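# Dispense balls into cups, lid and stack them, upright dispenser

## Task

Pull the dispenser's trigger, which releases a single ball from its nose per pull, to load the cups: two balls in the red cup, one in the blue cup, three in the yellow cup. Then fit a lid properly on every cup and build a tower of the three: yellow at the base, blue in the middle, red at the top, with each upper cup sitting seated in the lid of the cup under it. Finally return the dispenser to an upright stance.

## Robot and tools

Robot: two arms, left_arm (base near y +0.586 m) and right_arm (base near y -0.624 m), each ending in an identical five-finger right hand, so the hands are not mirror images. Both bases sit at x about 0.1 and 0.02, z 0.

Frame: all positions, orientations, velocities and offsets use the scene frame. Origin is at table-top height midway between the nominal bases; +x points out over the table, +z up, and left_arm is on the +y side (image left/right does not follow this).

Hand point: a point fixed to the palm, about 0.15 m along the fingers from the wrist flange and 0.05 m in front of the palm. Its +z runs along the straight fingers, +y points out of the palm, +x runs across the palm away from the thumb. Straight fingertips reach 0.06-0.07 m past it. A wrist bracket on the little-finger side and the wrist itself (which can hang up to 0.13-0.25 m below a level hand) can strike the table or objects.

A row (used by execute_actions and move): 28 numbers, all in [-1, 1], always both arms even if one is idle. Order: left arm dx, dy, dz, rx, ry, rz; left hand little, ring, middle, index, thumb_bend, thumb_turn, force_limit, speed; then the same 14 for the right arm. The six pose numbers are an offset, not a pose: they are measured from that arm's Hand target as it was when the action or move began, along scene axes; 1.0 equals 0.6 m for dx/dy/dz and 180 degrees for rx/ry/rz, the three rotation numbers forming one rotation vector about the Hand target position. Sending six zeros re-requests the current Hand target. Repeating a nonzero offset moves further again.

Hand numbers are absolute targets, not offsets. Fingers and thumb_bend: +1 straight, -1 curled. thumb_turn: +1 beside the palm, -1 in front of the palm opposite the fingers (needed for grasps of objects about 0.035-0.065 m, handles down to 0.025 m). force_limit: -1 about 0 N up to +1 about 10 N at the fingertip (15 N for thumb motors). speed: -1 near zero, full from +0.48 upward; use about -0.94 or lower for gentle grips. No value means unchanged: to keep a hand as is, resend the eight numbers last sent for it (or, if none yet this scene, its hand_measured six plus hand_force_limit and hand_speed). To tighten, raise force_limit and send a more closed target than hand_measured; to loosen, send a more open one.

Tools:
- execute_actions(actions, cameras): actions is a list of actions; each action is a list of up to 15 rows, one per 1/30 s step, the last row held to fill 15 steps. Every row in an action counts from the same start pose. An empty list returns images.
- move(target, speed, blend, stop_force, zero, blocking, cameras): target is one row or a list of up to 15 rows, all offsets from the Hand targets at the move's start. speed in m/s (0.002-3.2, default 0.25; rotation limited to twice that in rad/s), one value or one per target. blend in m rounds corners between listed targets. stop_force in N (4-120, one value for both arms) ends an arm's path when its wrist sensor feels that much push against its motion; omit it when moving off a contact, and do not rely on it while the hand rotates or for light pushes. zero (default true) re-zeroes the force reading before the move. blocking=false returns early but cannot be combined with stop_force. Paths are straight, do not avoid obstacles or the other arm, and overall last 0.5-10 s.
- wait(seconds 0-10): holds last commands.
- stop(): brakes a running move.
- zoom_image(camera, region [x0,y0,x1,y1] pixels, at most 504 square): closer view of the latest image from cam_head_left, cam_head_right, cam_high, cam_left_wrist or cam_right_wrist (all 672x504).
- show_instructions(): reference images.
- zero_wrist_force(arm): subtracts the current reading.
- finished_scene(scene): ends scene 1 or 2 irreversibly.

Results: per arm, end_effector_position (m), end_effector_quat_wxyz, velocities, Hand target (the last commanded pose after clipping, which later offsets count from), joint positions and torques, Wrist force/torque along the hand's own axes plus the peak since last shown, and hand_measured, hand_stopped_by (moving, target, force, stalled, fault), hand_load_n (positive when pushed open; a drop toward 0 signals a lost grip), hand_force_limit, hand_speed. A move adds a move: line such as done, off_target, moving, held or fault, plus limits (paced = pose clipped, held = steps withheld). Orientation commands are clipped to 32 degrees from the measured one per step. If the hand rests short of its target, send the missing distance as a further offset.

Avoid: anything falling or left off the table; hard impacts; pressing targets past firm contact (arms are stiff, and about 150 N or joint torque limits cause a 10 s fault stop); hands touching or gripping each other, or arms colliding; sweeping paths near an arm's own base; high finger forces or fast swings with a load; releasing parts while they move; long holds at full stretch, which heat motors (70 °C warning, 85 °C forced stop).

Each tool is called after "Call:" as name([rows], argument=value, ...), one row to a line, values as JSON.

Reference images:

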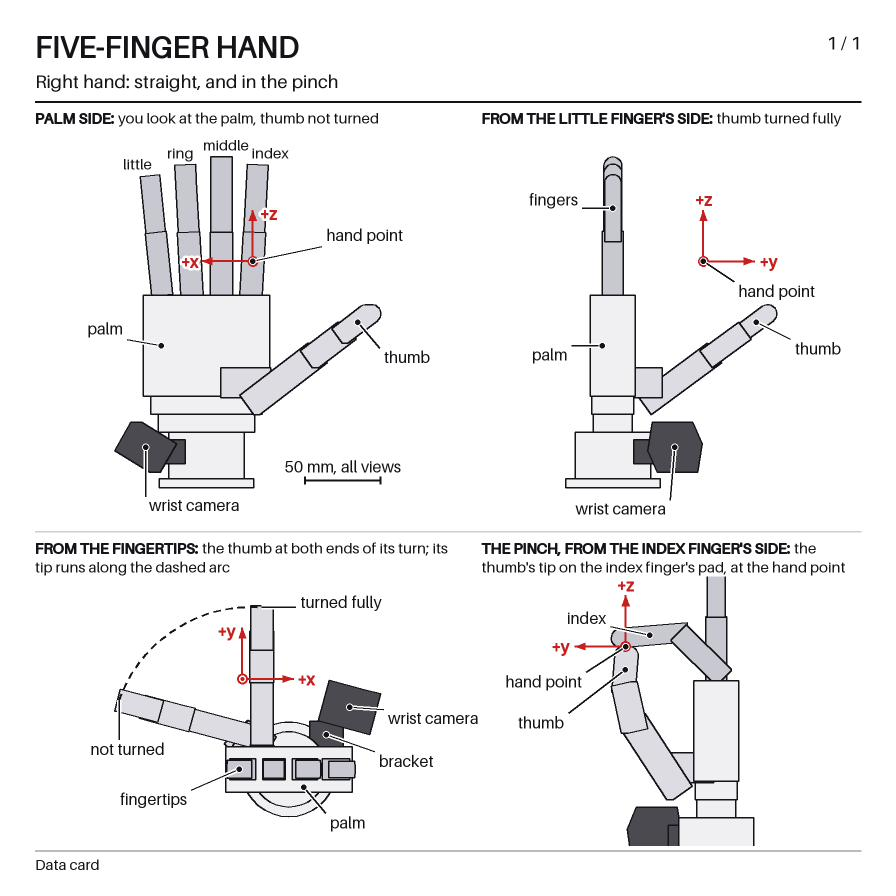

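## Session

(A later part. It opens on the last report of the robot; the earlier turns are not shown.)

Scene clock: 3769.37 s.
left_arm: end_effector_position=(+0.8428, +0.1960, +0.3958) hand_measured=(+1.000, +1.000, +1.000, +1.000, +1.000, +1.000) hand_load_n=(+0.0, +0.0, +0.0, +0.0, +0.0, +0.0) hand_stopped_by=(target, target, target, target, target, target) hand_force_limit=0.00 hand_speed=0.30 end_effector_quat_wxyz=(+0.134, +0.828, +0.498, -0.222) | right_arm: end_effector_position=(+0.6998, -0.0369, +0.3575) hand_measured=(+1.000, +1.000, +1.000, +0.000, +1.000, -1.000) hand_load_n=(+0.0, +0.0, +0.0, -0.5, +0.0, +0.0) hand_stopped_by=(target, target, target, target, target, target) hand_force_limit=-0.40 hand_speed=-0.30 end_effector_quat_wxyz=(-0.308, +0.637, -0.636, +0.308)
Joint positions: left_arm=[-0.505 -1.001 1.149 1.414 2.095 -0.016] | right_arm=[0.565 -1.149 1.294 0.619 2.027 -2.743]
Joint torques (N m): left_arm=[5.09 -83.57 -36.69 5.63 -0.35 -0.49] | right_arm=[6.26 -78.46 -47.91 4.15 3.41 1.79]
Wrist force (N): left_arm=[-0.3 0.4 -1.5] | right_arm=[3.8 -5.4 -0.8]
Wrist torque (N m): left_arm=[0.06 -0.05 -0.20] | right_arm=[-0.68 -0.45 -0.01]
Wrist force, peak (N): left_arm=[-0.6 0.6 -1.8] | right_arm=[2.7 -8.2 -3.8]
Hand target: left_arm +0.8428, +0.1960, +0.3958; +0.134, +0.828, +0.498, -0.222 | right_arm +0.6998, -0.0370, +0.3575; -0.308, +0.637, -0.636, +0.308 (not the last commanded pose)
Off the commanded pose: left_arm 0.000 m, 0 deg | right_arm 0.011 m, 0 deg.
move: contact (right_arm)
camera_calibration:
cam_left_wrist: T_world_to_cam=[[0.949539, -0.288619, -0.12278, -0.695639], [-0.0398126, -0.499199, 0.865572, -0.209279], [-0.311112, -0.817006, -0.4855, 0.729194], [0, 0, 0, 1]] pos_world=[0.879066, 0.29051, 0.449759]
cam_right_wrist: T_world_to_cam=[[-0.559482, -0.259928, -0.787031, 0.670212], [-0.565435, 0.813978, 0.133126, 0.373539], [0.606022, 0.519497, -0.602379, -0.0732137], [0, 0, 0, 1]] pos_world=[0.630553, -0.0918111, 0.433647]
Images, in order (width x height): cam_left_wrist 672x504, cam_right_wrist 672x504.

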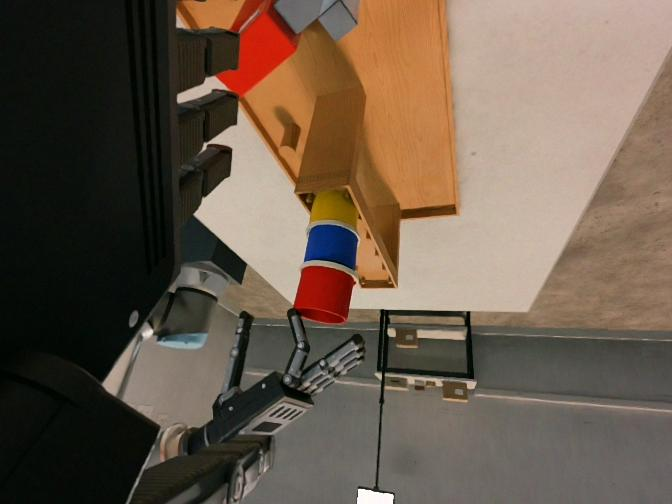

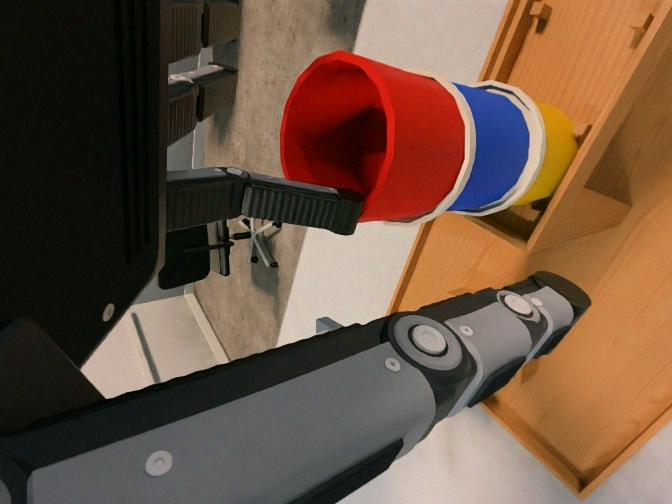

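Call:
move([
  [0,0,0,0,0,0,1,1,1,1,1,1,0,0.3,0,0,0.0217,0,0,0,1,1,1,0,1,-1,-0.4,-0.3],
  [0,0,0,0,0,0,1,1,1,1,1,1,0,0.3,0.0687,-0.0683,0.0217,0,0,0,1,1,1,0,1,-1,-0.4,-0.3],
], speed=0.05, cameras=["cam_right_wrist","cam_left_wrist"])

Call:
move(target=[0,0,0,0,0,0,1,1,1,1,1,1,0,0.3,0,0,-0.04,0,0,0,1,1,1,0,1,-1,-0.4,-0.3], speed=0.008, stop_force=4, cameras=["cam_right_wrist","cam_left_wrist"])

Scene clock: 3779.57 s.
left_arm: end_effector_position=(+0.8428, +0.1960, +0.3958) hand_measured=(+1.000, +1.000, +1.000, +1.000, +1.000, +1.000) hand_load_n=(+0.0, +0.0, +0.0, +0.0, +0.0, +0.5) hand_stopped_by=(target, target, target, target, target, target) hand_force_limit=0.00 hand_speed=0.30 end_effector_quat_wxyz=(+0.134, +0.828, +0.498, -0.222) | right_arm: end_effector_position=(+0.7409, -0.0779, +0.3705) hand_measured=(+1.000, +1.000, +1.000, +0.000, +1.000, -1.000) hand_load_n=(+0.0, +0.0, +0.0, +0.0, +0.0, +0.0) hand_stopped_by=(target, target, target, target, target, target) hand_force_limit=-0.40 hand_speed=-0.30 end_effector_quat_wxyz=(-0.307, +0.637, -0.636, +0.308)
Joint positions: left_arm=[-0.505 -1.001 1.149 1.414 2.095 -0.016] | right_arm=[0.488 -1.156 1.278 0.619 1.97 -2.801]
Joint torques (N m): left_arm=[5.03 -83.05 -37.84 5.6 0.08 -0.56] | right_arm=[-13.61 -84.95 -50.92 -1.16 -3.01 -3.73]
Wrist force (N): left_arm=[-0.5 0.3 -1.6] | right_arm=[4.2 -3.6 0.6]
Wrist torque (N m): left_arm=[0.05 0.00 -0.21] | right_arm=[-0.65 -0.42 0.20]
Wrist force, peak (N): left_arm=[-0.8 0.4 -1.9] | right_arm=[3.9 -5.8 -0.3]
Hand target: left_arm +0.8428, +0.1960, +0.3958; +0.134, +0.828, +0.498, -0.222 | right_arm +0.7410, -0.0779, +0.3705; -0.308, +0.637, -0.636, +0.308
Off the commanded pose: left_arm 0.000 m, 0 deg | right_arm 0.000 m, 0 deg.
move: done
camera_calibration:
cam_left_wrist: T_world_to_cam=[[0.949539, -0.288619, -0.12278, -0.695639], [-0.0398126, -0.499199, 0.865572, -0.209279], [-0.311112, -0.817006, -0.4855, 0.729194], [0, 0, 0, 1]] pos_world=[0.879066, 0.29051, 0.449759]
cam_right_wrist: T_world_to_cam=[[-0.559482, -0.259928, -0.787031, 0.692863], [-0.565435, 0.813978, 0.133126, 0.428396], [0.606022, 0.519497, -0.602379, -0.0691035], [0, 0, 0, 1]] pos_world=[0.671753, -0.132711, 0.446647]
Images, in order (width x height): cam_left_wrist 672x504, cam_right_wrist 672x504.

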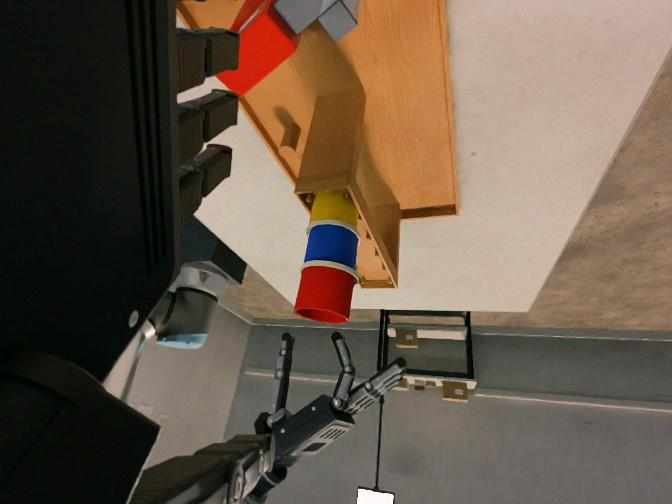

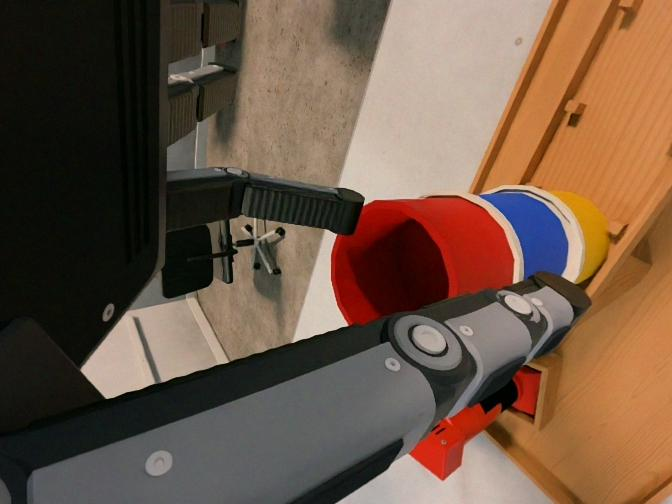

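Scene clock: 3782.47 s.
left_arm: end_effector_position=(+0.8428, +0.1960, +0.3958) hand_measured=(+1.000, +1.000, +1.000, +1.000, +1.000, +1.000) hand_load_n=(+0.0, +0.0, +0.0, +0.0, +0.0, +0.0) hand_stopped_by=(target, target, target, target, target, target) hand_force_limit=0.00 hand_speed=0.30 end_effector_quat_wxyz=(+0.134, +0.828, +0.498, -0.222) | right_arm: end_effector_position=(+0.7410, -0.0779, +0.3571) hand_measured=(+1.000, +1.000, +1.000, +0.000, +1.000, -1.000) hand_load_n=(+0.0, +0.0, +0.0, -0.5, +0.0, +0.0) hand_stopped_by=(target, target, target, target, target, target) hand_force_limit=-0.40 hand_speed=-0.30 end_effector_quat_wxyz=(-0.308, +0.637, -0.636, +0.308)
Joint positions: left_arm=[-0.505 -1.001 1.149 1.414 2.095 -0.016] | right_arm=[0.487 -1.153 1.297 0.596 1.97 -2.801]
Joint torques (N m): left_arm=[6.43 -84.76 -35.96 5.68 -0.21 -0.37] | right_arm=[-6.36 -82.69 -49.04 3.97 -2.34 -3.34]
Wrist force (N): left_arm=[-0.5 0.3 -1.7] | right_arm=[4.4 -4.6 0.1]
Wrist torque (N m): left_arm=[0.05 -0.01 -0.21] | right_arm=[-0.60 -0.46 0.21]
Wrist force, peak (N): left_arm=[-0.9 0.5 -1.9] | right_arm=[5.9 -9.6 -1.9]
Hand target: left_arm +0.8428, +0.1960, +0.3958; +0.134, +0.828, +0.498, -0.222 | right_arm +0.7410, -0.0779, +0.3571; -0.308, +0.637, -0.636, +0.308 (not the last commanded pose)
Off the commanded pose: left_arm 0.000 m, 0 deg | right_arm 0.011 m, 0 deg.
move: contact (right_arm)
camera_calibration:
cam_left_wrist: T_world_to_cam=[[0.949539, -0.288619, -0.12278, -0.695639], [-0.0398126, -0.499199, 0.865572, -0.209279], [-0.311112, -0.817006, -0.4855, 0.729194], [0, 0, 0, 1]] pos_world=[0.879066, 0.29051, 0.449759]
cam_right_wrist: T_world_to_cam=[[-0.559482, -0.259928, -0.787031, 0.682425], [-0.565435, 0.813978, 0.133126, 0.430305], [0.606022, 0.519497, -0.602379, -0.0771238], [0, 0, 0, 1]] pos_world=[0.671853, -0.132811, 0.433347]
Images, in order (width x height): cam_left_wrist 672x504, cam_right_wrist 672x504.

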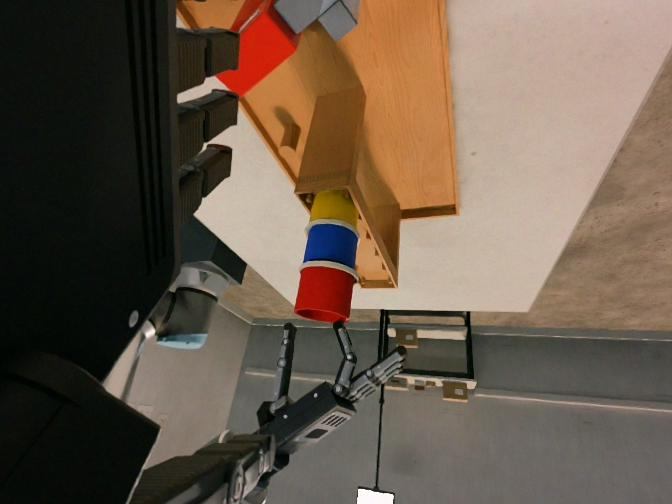

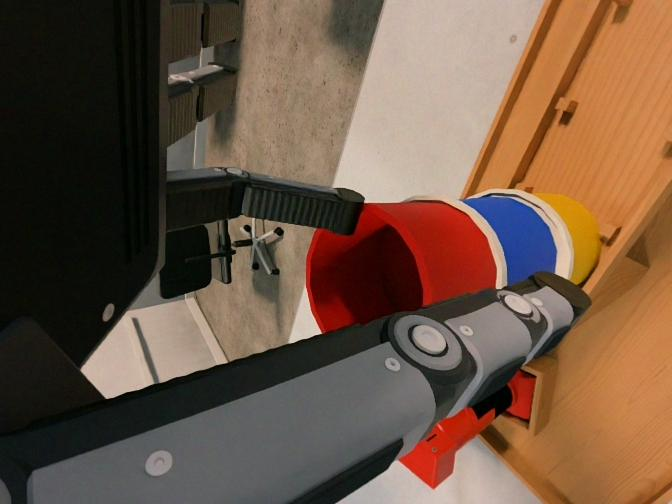

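Call:
move([
  [0,0,0,0,0,0,1,1,1,1,1,1,0,0.3,0,0,0.02,0,0,0,1,1,1,0,1,-1,-0.4,-0.3],
  [0,0,0,0,0,0,1,1,1,1,1,1,0,0.3,0,0.055,0.08,0,0,0,1,1,1,0,1,-1,-0.4,-0.3],
], speed=0.06, cameras=["cam_left_wrist","cam_right_wrist","cam_high","cam_head_left","cam_head_right"])

Call:
zoom_image(camera="cam_left_wrist", region=[286, 250, 366, 330])

Call:
zoom_image(camera="cam_left_wrist", region=[286, 185, 366, 265])

Call:
zoom_image(camera="cam_high", region=[290, 148, 340, 218])

Call:
zoom_image(camera="cam_head_right", region=[360, 160, 410, 230])

Scene clock: 3867.37 s.
left_arm: end_effector_position=(+0.8428, +0.1960, +0.3958) hand_measured=(+1.000, +1.000, +1.000, +1.000, +1.000, +1.000) hand_load_n=(+0.0, +0.0, +0.0, +0.0, +0.0, +0.0) hand_stopped_by=(target, target, target, target, target, target) hand_force_limit=0.00 hand_speed=0.30 end_effector_quat_wxyz=(+0.134, +0.828, +0.498, -0.222) | right_arm: end_effector_position=(+0.7410, -0.0450, +0.4051) hand_measured=(+1.000, +1.000, +1.000, +0.000, +1.000, -1.000) hand_load_n=(+0.0, +0.0, -0.5, +0.0, +0.0, +0.0) hand_stopped_by=(target, target, target, target, target, target) hand_force_limit=-0.40 hand_speed=-0.30 end_effector_quat_wxyz=(-0.308, +0.637, -0.636, +0.308)
Joint positions: left_arm=[-0.505 -1.001 1.149 1.414 2.095 -0.016] | right_arm=[0.525 -1.118 1.164 0.706 1.998 -2.773]
Joint torques (N m): left_arm=[4.13 -82.2 -36.41 5.51 -0.07 -0.7] | right_arm=[12.39 -65.06 -48.55 4.17 3.17 2.97]
Wrist force (N): left_arm=[-0.5 0.3 -1.5] | right_arm=[4.2 -3.5 0.4]
Wrist torque (N m): left_arm=[0.06 -0.01 -0.21] | right_arm=[-0.57 -0.44 -0.01]
Wrist force, peak (N): left_arm=[-0.9 0.7 -1.9] | right_arm=[4.6 -5.1 0.9]
Hand target: left_arm +0.8428, +0.1960, +0.3958; +0.134, +0.828, +0.498, -0.222 | right_arm +0.7410, -0.0449, +0.4051; -0.308, +0.637, -0.636, +0.308
Off the commanded pose: left_arm 0.000 m, 0 deg | right_arm 0.000 m, 0 deg.
move: done
camera_calibration:
cam_left_wrist: T_world_to_cam=[[0.949539, -0.288619, -0.12278, -0.695639], [-0.0398126, -0.499199, 0.865572, -0.209279], [-0.311112, -0.817006, -0.4855, 0.729194], [0, 0, 0, 1]] pos_world=[0.879066, 0.29051, 0.449759]
cam_right_wrist: T_world_to_cam=[[-0.559482, -0.259928, -0.787031, 0.728725], [-0.565435, 0.813978, 0.133126, 0.396997], [0.606022, 0.519497, -0.602379, -0.0652924], [0, 0, 0, 1]] pos_world=[0.671753, -0.0998111, 0.481347]

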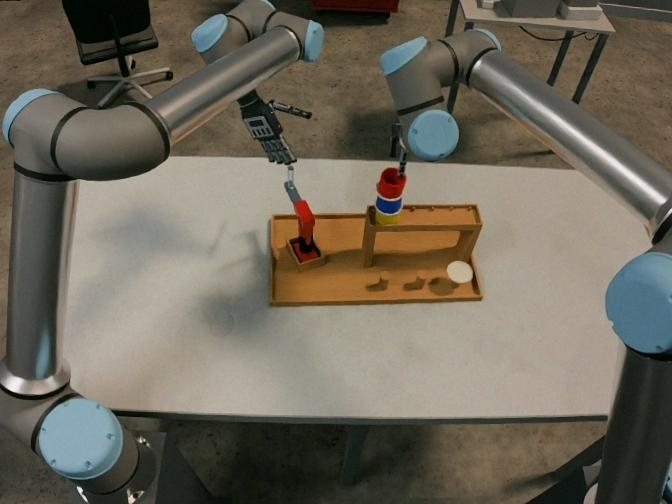

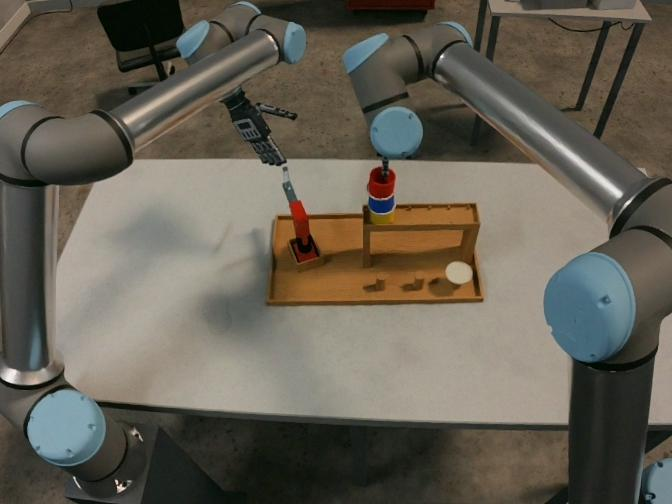

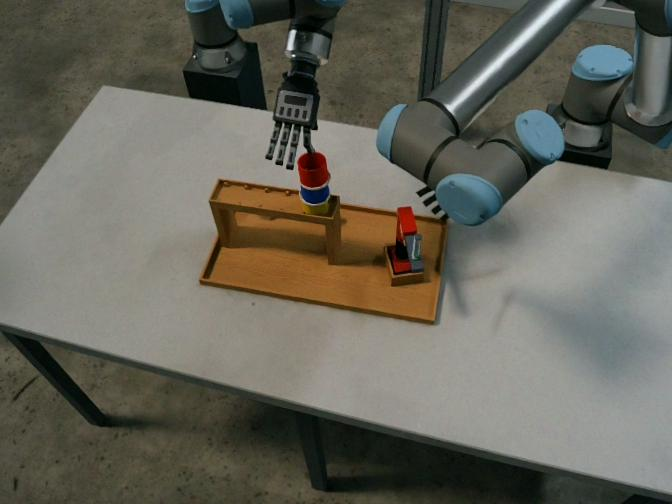

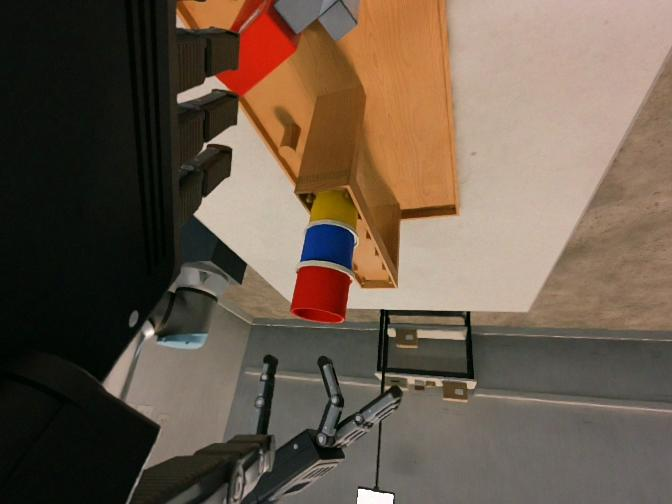

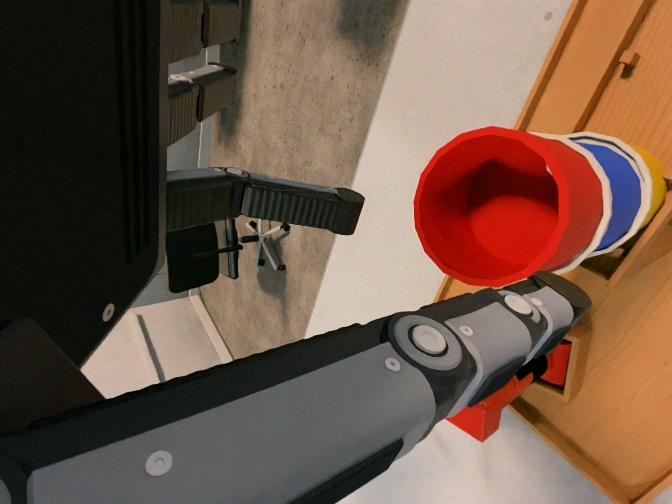

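Scaled by 6.300 from the camera's 672x504 image, which has a finer 960x720 frame.

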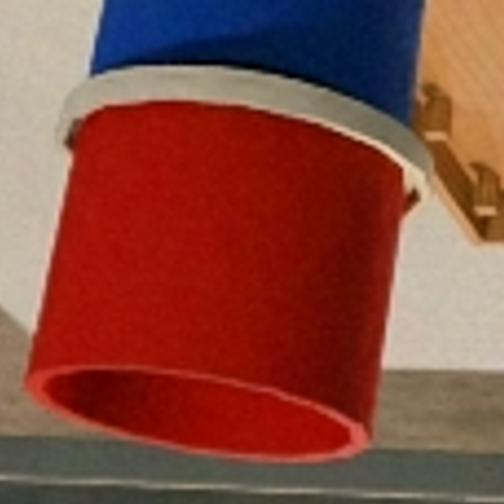

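Scaled by 6.300 from the camera's 672x504 image, which has a finer 960x720 frame.

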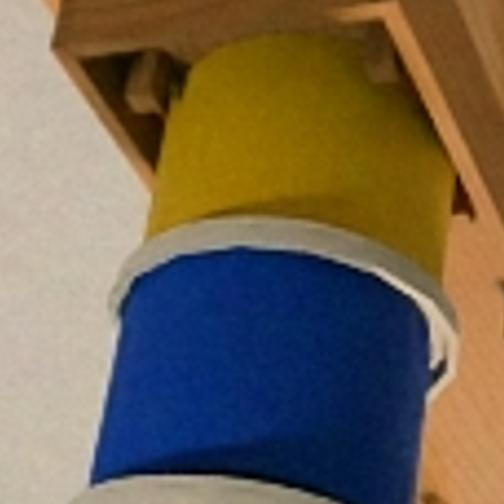

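Scaled by 7.200 from the camera's 672x504 image, which has a finer 960x720 frame.

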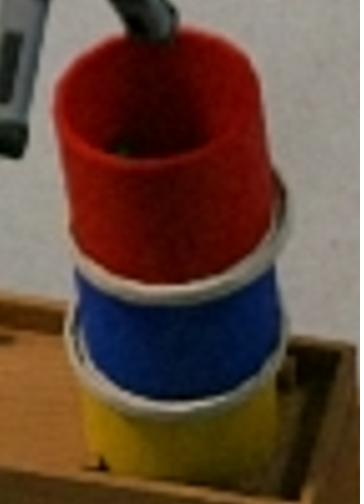

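Scaled by 7.200 from the camera's 672x504 image, which has a finer 960x720 frame.

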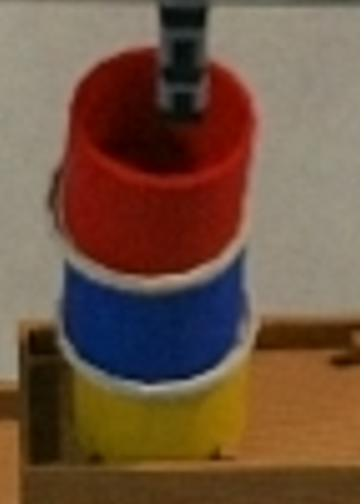

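Call:
zoom_image(camera="cam_high", region=[294, 148, 334, 188])

Call:
zoom_image(camera="cam_high", region=[294, 172, 334, 212])

Call:
zoom_image(camera="cam_head_right", region=[362, 164, 402, 204])

Call:
zoom_image(camera="cam_head_right", region=[362, 190, 402, 230])

Call:
zoom_image(camera="cam_head_left", region=[368, 164, 408, 204])

Call:
zoom_image(camera="cam_head_left", region=[368, 190, 408, 230])

Call:
zoom_image(camera="cam_right_wrist", region=[500, 100, 672, 300])

Scaled by 12.600 from the camera's 672x504 image, which has a finer 960x720 frame.

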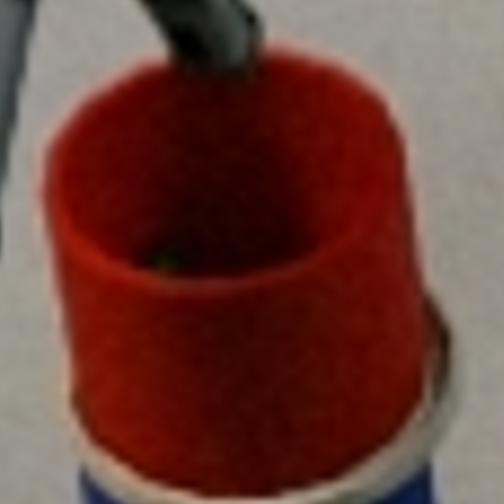

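Scaled by 12.600 from the camera's 672x504 image, which has a finer 960x720 frame.

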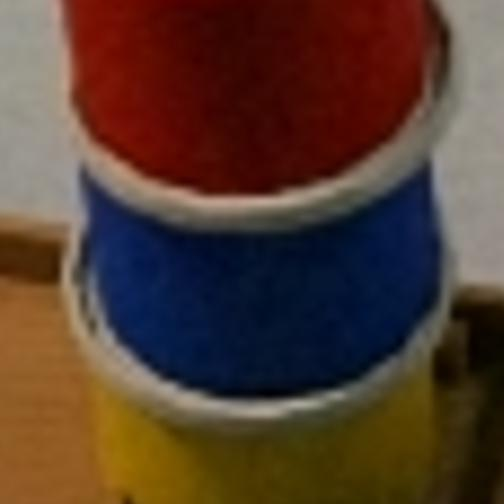

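Scaled by 12.600 from the camera's 672x504 image, which has a finer 960x720 frame.

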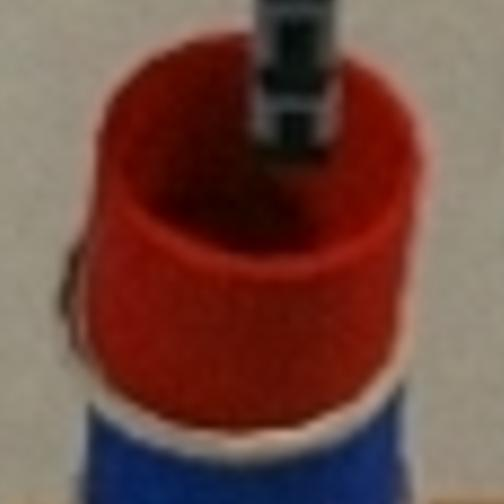

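Scaled by 12.600 from the camera's 672x504 image, which has a finer 960x720 frame.

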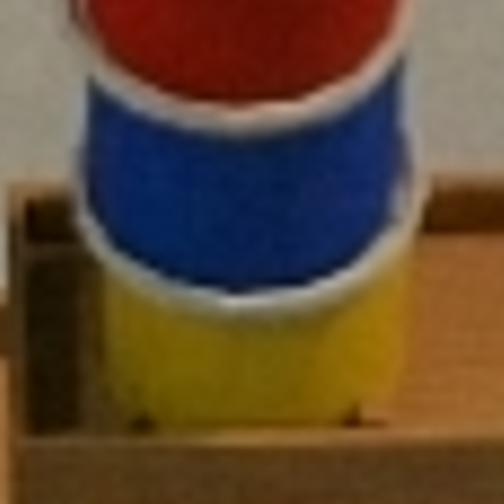

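Scaled by 12.600 from the camera's 672x504 image, which has a finer 960x720 frame.

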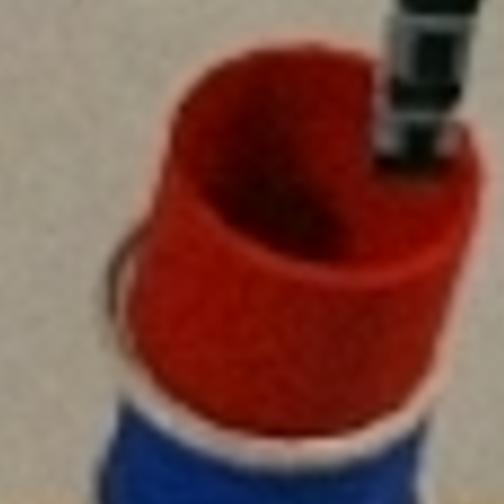

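Scaled by 12.600 from the camera's 672x504 image, which has a finer 960x720 frame.

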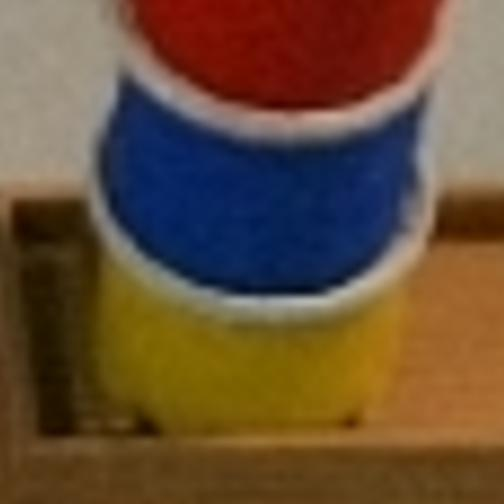

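Scaled by 2.520 from the camera's 672x504 image, which has a finer 960x720 frame.

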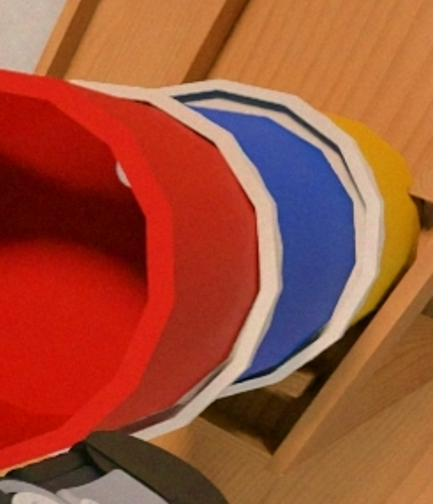

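Call:
move([
  [0,0,0,0,0,0,1,1,1,1,1,1,0,0.3,0,0,0,0,0,0,1,1,0.6,0.6,1,-1,-0.4,-0.4],
  [0,0,0,0,0,0,1,1,1,1,1,1,0,0.3,0.0017,0.0008,-0.125,0,0,0,1,1,0.6,0.6,1,-1,-0.4,-0.4],
], speed=0.05, cameras=["cam_left_wrist","cam_right_wrist"])

Scene clock: 3904.37 s.
left_arm: end_effector_position=(+0.8428, +0.1960, +0.3958) hand_measured=(+1.000, +1.000, +1.000, +1.000, +1.000, +1.000) hand_load_n=(+0.0, +0.0, +0.0, +0.0, +0.0, +0.0) hand_stopped_by=(target, target, target, target, target, target) hand_force_limit=0.00 hand_speed=0.30 end_effector_quat_wxyz=(+0.134, +0.828, +0.498, -0.222) | right_arm: end_effector_position=(+0.7420, -0.0444, +0.3302) hand_measured=(+1.000, +1.000, +0.600, +0.600, +1.000, -1.000) hand_load_n=(+0.0, +0.0, +0.0, +0.0, +0.0, +0.0) hand_stopped_by=(target, target, target, target, target, target) hand_force_limit=-0.40 hand_speed=-0.40 end_effector_quat_wxyz=(-0.308, +0.637, -0.636, +0.308)
Joint positions: left_arm=[-0.505 -1.001 1.149 1.414 2.095 -0.016] | right_arm=[0.525 -1.102 1.272 0.582 1.998 -2.773]
Joint torques (N m): left_arm=[4.84 -84.49 -37.19 5.82 -0.24 -0.44] | right_arm=[-9.5 -73.26 -34.27 -0.35 -2.57 -3.19]
Wrist force (N): left_arm=[-0.6 0.4 -1.5] | right_arm=[4.5 -3.8 0.8]
Wrist torque (N m): left_arm=[0.07 0.01 -0.21] | right_arm=[-0.63 -0.51 0.04]
Wrist force, peak (N): left_arm=[-0.9 0.6 -2.0] | right_arm=[4.7 -4.4 0.9]
Hand target: left_arm +0.8428, +0.1960, +0.3958; +0.134, +0.828, +0.498, -0.222 | right_arm +0.7420, -0.0445, +0.3301; -0.308, +0.637, -0.636, +0.308
Off the commanded pose: left_arm 0.000 m, 0 deg | right_arm 0.000 m, 0 deg.
move: done
camera_calibration:
cam_left_wrist: T_world_to_cam=[[0.949539, -0.288619, -0.12278, -0.695639], [-0.0398126, -0.499199, 0.865572, -0.209279], [-0.311112, -0.817006, -0.4855, 0.729194], [0, 0, 0, 1]] pos_world=[0.879066, 0.29051, 0.449759]
cam_right_wrist: T_world_to_cam=[[-0.559482, -0.259928, -0.787031, 0.670521], [-0.565435, 0.813978, 0.133126, 0.407183], [0.606022, 0.519497, -0.602379, -0.111337], [0, 0, 0, 1]] pos_world=[0.672853, -0.0993111, 0.406447]
Images, in order (width x height): cam_left_wrist 672x504, cam_right_wrist 672x504.

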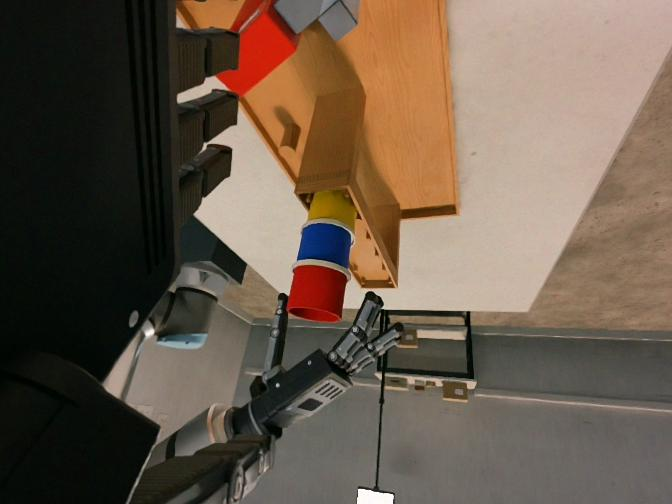

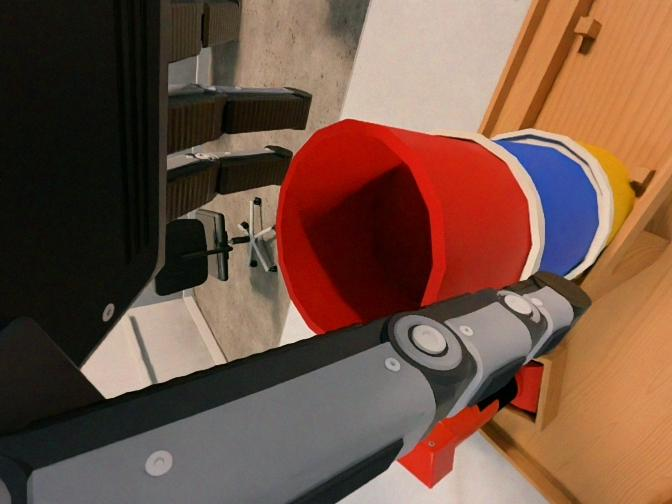

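Call:
zoom_image(camera="cam_left_wrist", region=[286, 250, 366, 330])

Call:
zoom_image(camera="cam_left_wrist", region=[286, 185, 366, 265])

Call:
zoom_image(camera="cam_right_wrist", region=[400, 100, 672, 300])

Scaled by 6.300 from the camera's 672x504 image, which has a finer 960x720 frame.

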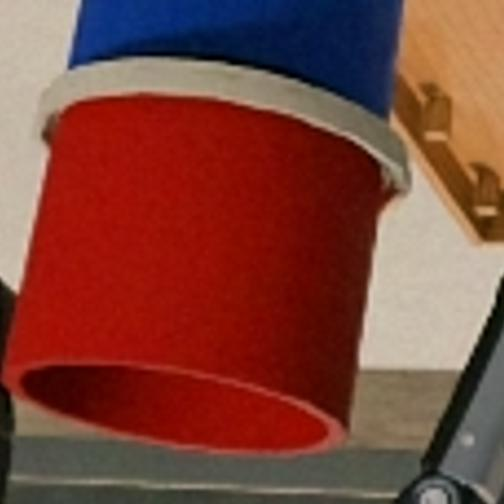

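Scaled by 6.300 from the camera's 672x504 image, which has a finer 960x720 frame.

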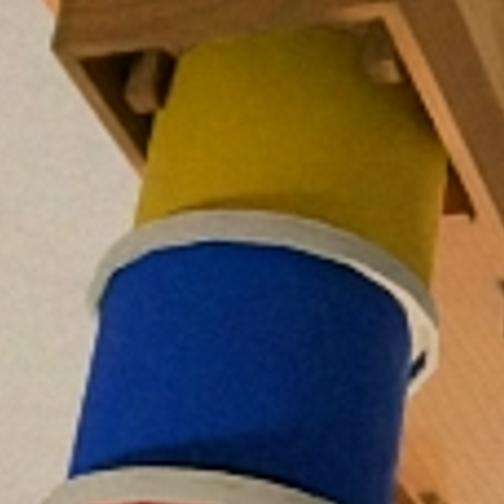

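Scaled by 1.853 from the camera's 672x504 image, which has a finer 960x720 frame.

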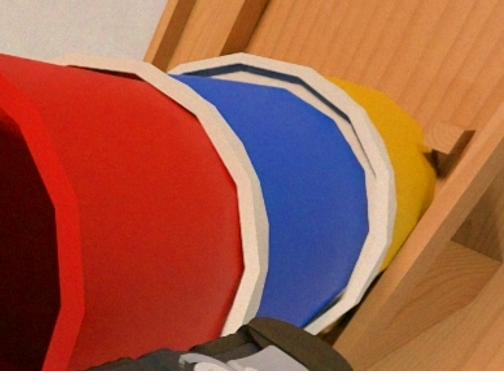

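Call:
move(target=[0,0,0,0,0,0,1,1,1,1,1,1,0,0.3,-0.0025,0.0093,0,0,0,0,1,1,0.6,0.6,1,-1,-0.4,-0.4], speed=0.03, cameras=["cam_left_wrist","cam_right_wrist"])

Call:
zoom_image(camera="cam_left_wrist", region=[276, 250, 386, 330])

Scene clock: 3929.97 s.
left_arm: end_effector_position=(+0.8428, +0.1960, +0.3958) hand_measured=(+1.000, +1.000, +1.000, +1.000, +1.000, +1.000) hand_load_n=(+0.0, +0.0, +0.0, +0.0, +0.0, +0.0) hand_stopped_by=(target, target, target, target, target, target) hand_force_limit=0.00 hand_speed=0.30 end_effector_quat_wxyz=(+0.134, +0.828, +0.498, -0.222) | right_arm: end_effector_position=(+0.7406, -0.0390, +0.3301) hand_measured=(+1.000, +1.000, +0.600, +0.600, +1.000, -1.000) hand_load_n=(+0.0, +0.0, +0.0, +0.0, +0.0, +0.0) hand_stopped_by=(target, target, target, target, target, target) hand_force_limit=-0.40 hand_speed=-0.40 end_effector_quat_wxyz=(-0.308, +0.637, -0.636, +0.308)
Joint positions: left_arm=[-0.505 -1.001 1.149 1.414 2.095 -0.016] | right_arm=[0.532 -1.097 1.265 0.586 2.003 -2.768]
Joint torques (N m): left_arm=[4.6 -83.34 -36.85 5.38 0.17 -0.41] | right_arm=[10.04 -71.22 -48.52 4.83 3.6 2.76]
Wrist force (N): left_arm=[-0.5 0.5 -1.5] | right_arm=[4.8 -4.2 0.6]
Wrist torque (N m): left_arm=[0.07 -0.02 -0.20] | right_arm=[-0.66 -0.54 0.03]
Wrist force, peak (N): left_arm=[-0.9 0.8 -1.8] | right_arm=[5.0 -4.4 1.1]
Hand target: left_arm +0.8428, +0.1960, +0.3958; +0.134, +0.828, +0.498, -0.222 | right_arm +0.7405, -0.0389, +0.3301; -0.308, +0.637, -0.636, +0.308
Off the commanded pose: left_arm 0.000 m, 0 deg | right_arm 0.000 m, 0 deg.
move: done
camera_calibration:
cam_left_wrist: T_world_to_cam=[[0.949539, -0.288619, -0.12278, -0.695639], [-0.0398126, -0.499199, 0.865572, -0.209279], [-0.311112, -0.817006, -0.4855, 0.729194], [0, 0, 0, 1]] pos_world=[0.879066, 0.29051, 0.449759]
cam_right_wrist: T_world_to_cam=[[-0.559482, -0.259928, -0.787031, 0.671007], [-0.565435, 0.813978, 0.133126, 0.401953], [0.606022, 0.519497, -0.602379, -0.113293], [0, 0, 0, 1]] pos_world=[0.671353, -0.0939111, 0.406347]
Images, in order (width x height): cam_left_wrist 672x504, cam_right_wrist 672x504.

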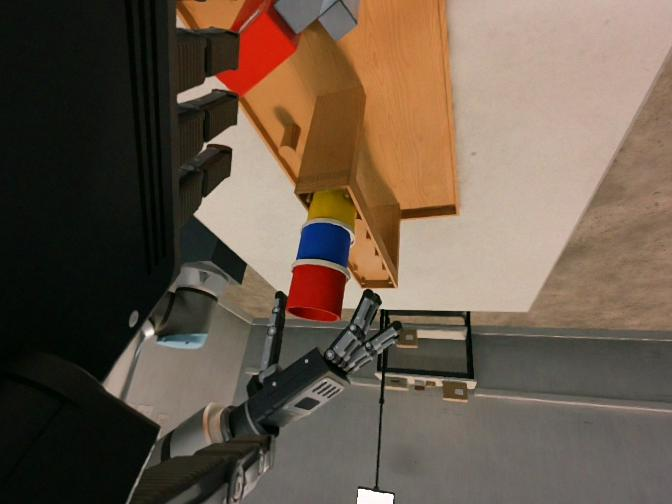

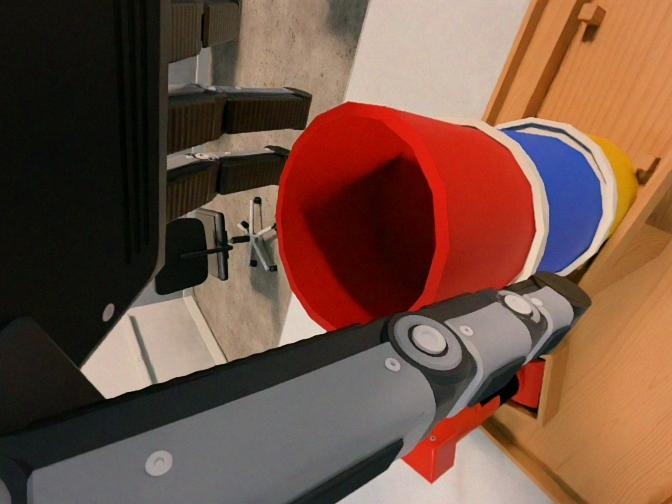

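Scaled by 4.582 from the camera's 672x504 image, which has a finer 960x720 frame.

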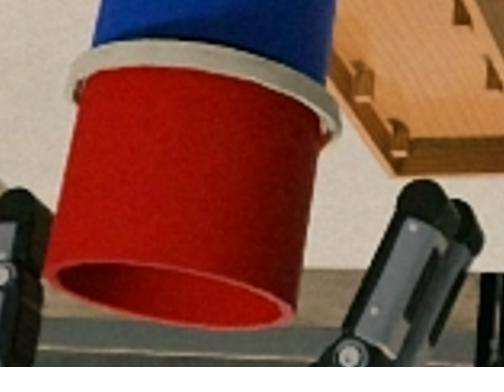

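Call:
execute_actions([
  [[0,0,0,0,0,0,1,1,1,1,1,1,0,0.3,0,0,0,0,0,0,1,1,0.1,0.1,0.5,-1,-0.4,-0.9]],
  [[0,0,0,0,0,0,1,1,1,1,1,1,0,0.3,0,0,0,0,0,0,1,1,0.1,0.1,0.5,-1,-0.4,-0.9]],
  [[0,0,0,0,0,0,1,1,1,1,1,1,0,0.3,0,0,0,0,0,0,1,1,0.1,0.1,0.5,-1,-0.4,-0.9]],
  [[0,0,0,0,0,0,1,1,1,1,1,1,0,0.3,0,0,0,0,0,0,1,1,0.1,0.1,0.5,-1,-0.4,-0.9]],
  [[0,0,0,0,0,0,1,1,1,1,1,1,0,0.3,0,0,0,0,0,0,1,1,0.1,0.1,0.5,-1,-0.4,-0.9]],
  [[0,0,0,0,0,0,1,1,1,1,1,1,0,0.3,0,0,0,0,0,0,1,1,0.1,0.1,0.5,-1,-0.4,-0.9]],
], cameras=["cam_left_wrist","cam_right_wrist"])

Call:
zoom_image(camera="cam_left_wrist", region=[276, 250, 386, 330])

Scene clock: 3940.70 s.
left_arm: end_effector_position=(+0.8428, +0.1960, +0.3958) hand_measured=(+1.000, +1.000, +1.000, +1.000, +1.000, +1.000) hand_load_n=(+0.0, +0.0, +0.0, +0.0, +0.0, +0.0) hand_stopped_by=(target, target, target, target, target, target) hand_force_limit=0.00 hand_speed=0.30 end_effector_quat_wxyz=(+0.134, +0.828, +0.498, -0.222) | right_arm: end_effector_position=(+0.7405, -0.0389, +0.3301) hand_measured=(+1.000, +1.000, +0.202, +0.192, +0.800, -1.000) hand_load_n=(+0.0, +0.0, +3.0, +5.0, +7.5, +0.0) hand_stopped_by=(target, target, force, force, force, target) hand_force_limit=-0.40 hand_speed=-0.90 end_effector_quat_wxyz=(-0.308, +0.637, -0.636, +0.308)
Joint positions: left_arm=[-0.505 -1.001 1.149 1.414 2.095 -0.016] | right_arm=[0.533 -1.097 1.265 0.586 2.003 -2.768]
Joint torques (N m): left_arm=[3.61 -83.83 -36.98 5.72 0.14 -0.29] | right_arm=[11.74 -74.59 -47.23 3.74 2.54 2.57]
Wrist force (N): left_arm=[-0.5 0.7 -1.6] | right_arm=[4.6 -3.9 1.0]
Wrist torque (N m): left_arm=[0.11 0.00 -0.20] | right_arm=[-0.68 -0.52 0.02]
Wrist force, peak (N): left_arm=[-0.9 0.7 -1.8] | right_arm=[4.9 -4.4 0.7]
Hand target: left_arm +0.8428, +0.1960, +0.3958; +0.134, +0.828, +0.498, -0.222 | right_arm +0.7405, -0.0389, +0.3301; -0.308, +0.637, -0.636, +0.308
Off the commanded pose: left_arm 0.000 m, 0 deg | right_arm 0.000 m, 0 deg.
camera_calibration:
cam_left_wrist: T_world_to_cam=[[0.949539, -0.288619, -0.12278, -0.695639], [-0.0398126, -0.499199, 0.865572, -0.209279], [-0.311112, -0.817006, -0.4855, 0.729194], [0, 0, 0, 1]] pos_world=[0.879066, 0.29051, 0.449759]
cam_right_wrist: T_world_to_cam=[[-0.559482, -0.259928, -0.787031, 0.671059], [-0.565435, 0.813978, 0.133126, 0.40179], [0.606022, 0.519497, -0.602379, -0.113397], [0, 0, 0, 1]] pos_world=[0.671353, -0.0937111, 0.406347]
Images, in order (width x height): cam_left_wrist 672x504, cam_right_wrist 672x504.

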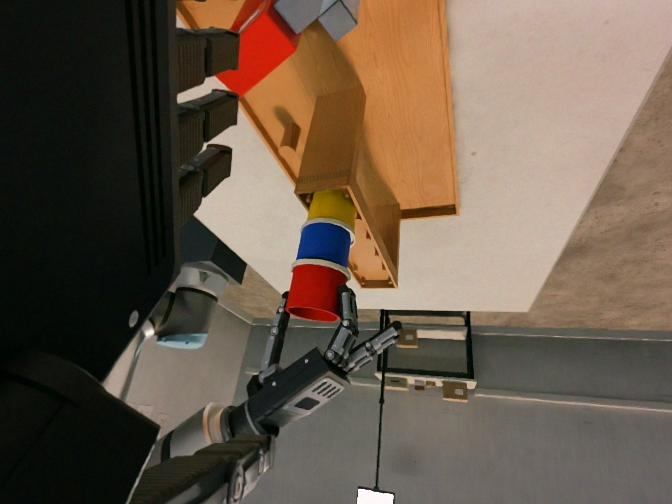

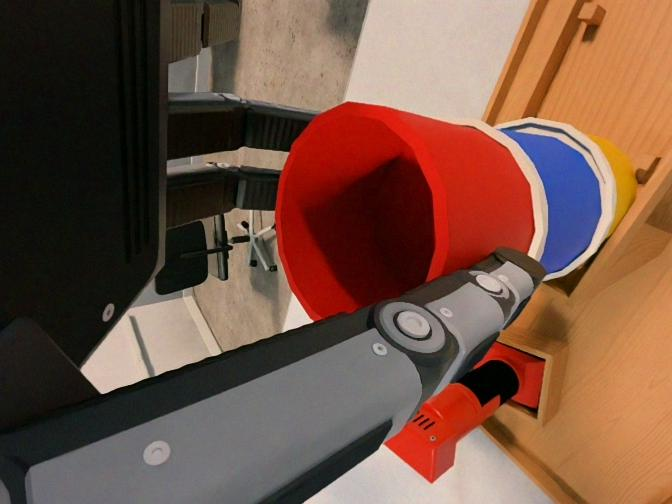

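Scaled by 4.582 from the camera's 672x504 image, which has a finer 960x720 frame.

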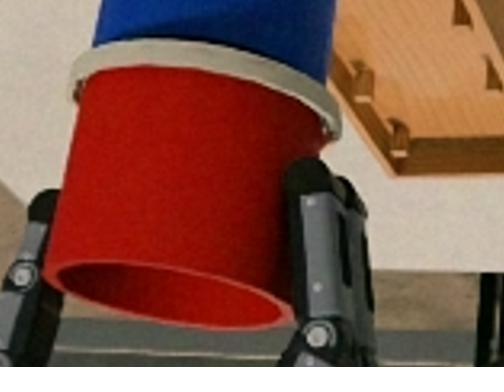

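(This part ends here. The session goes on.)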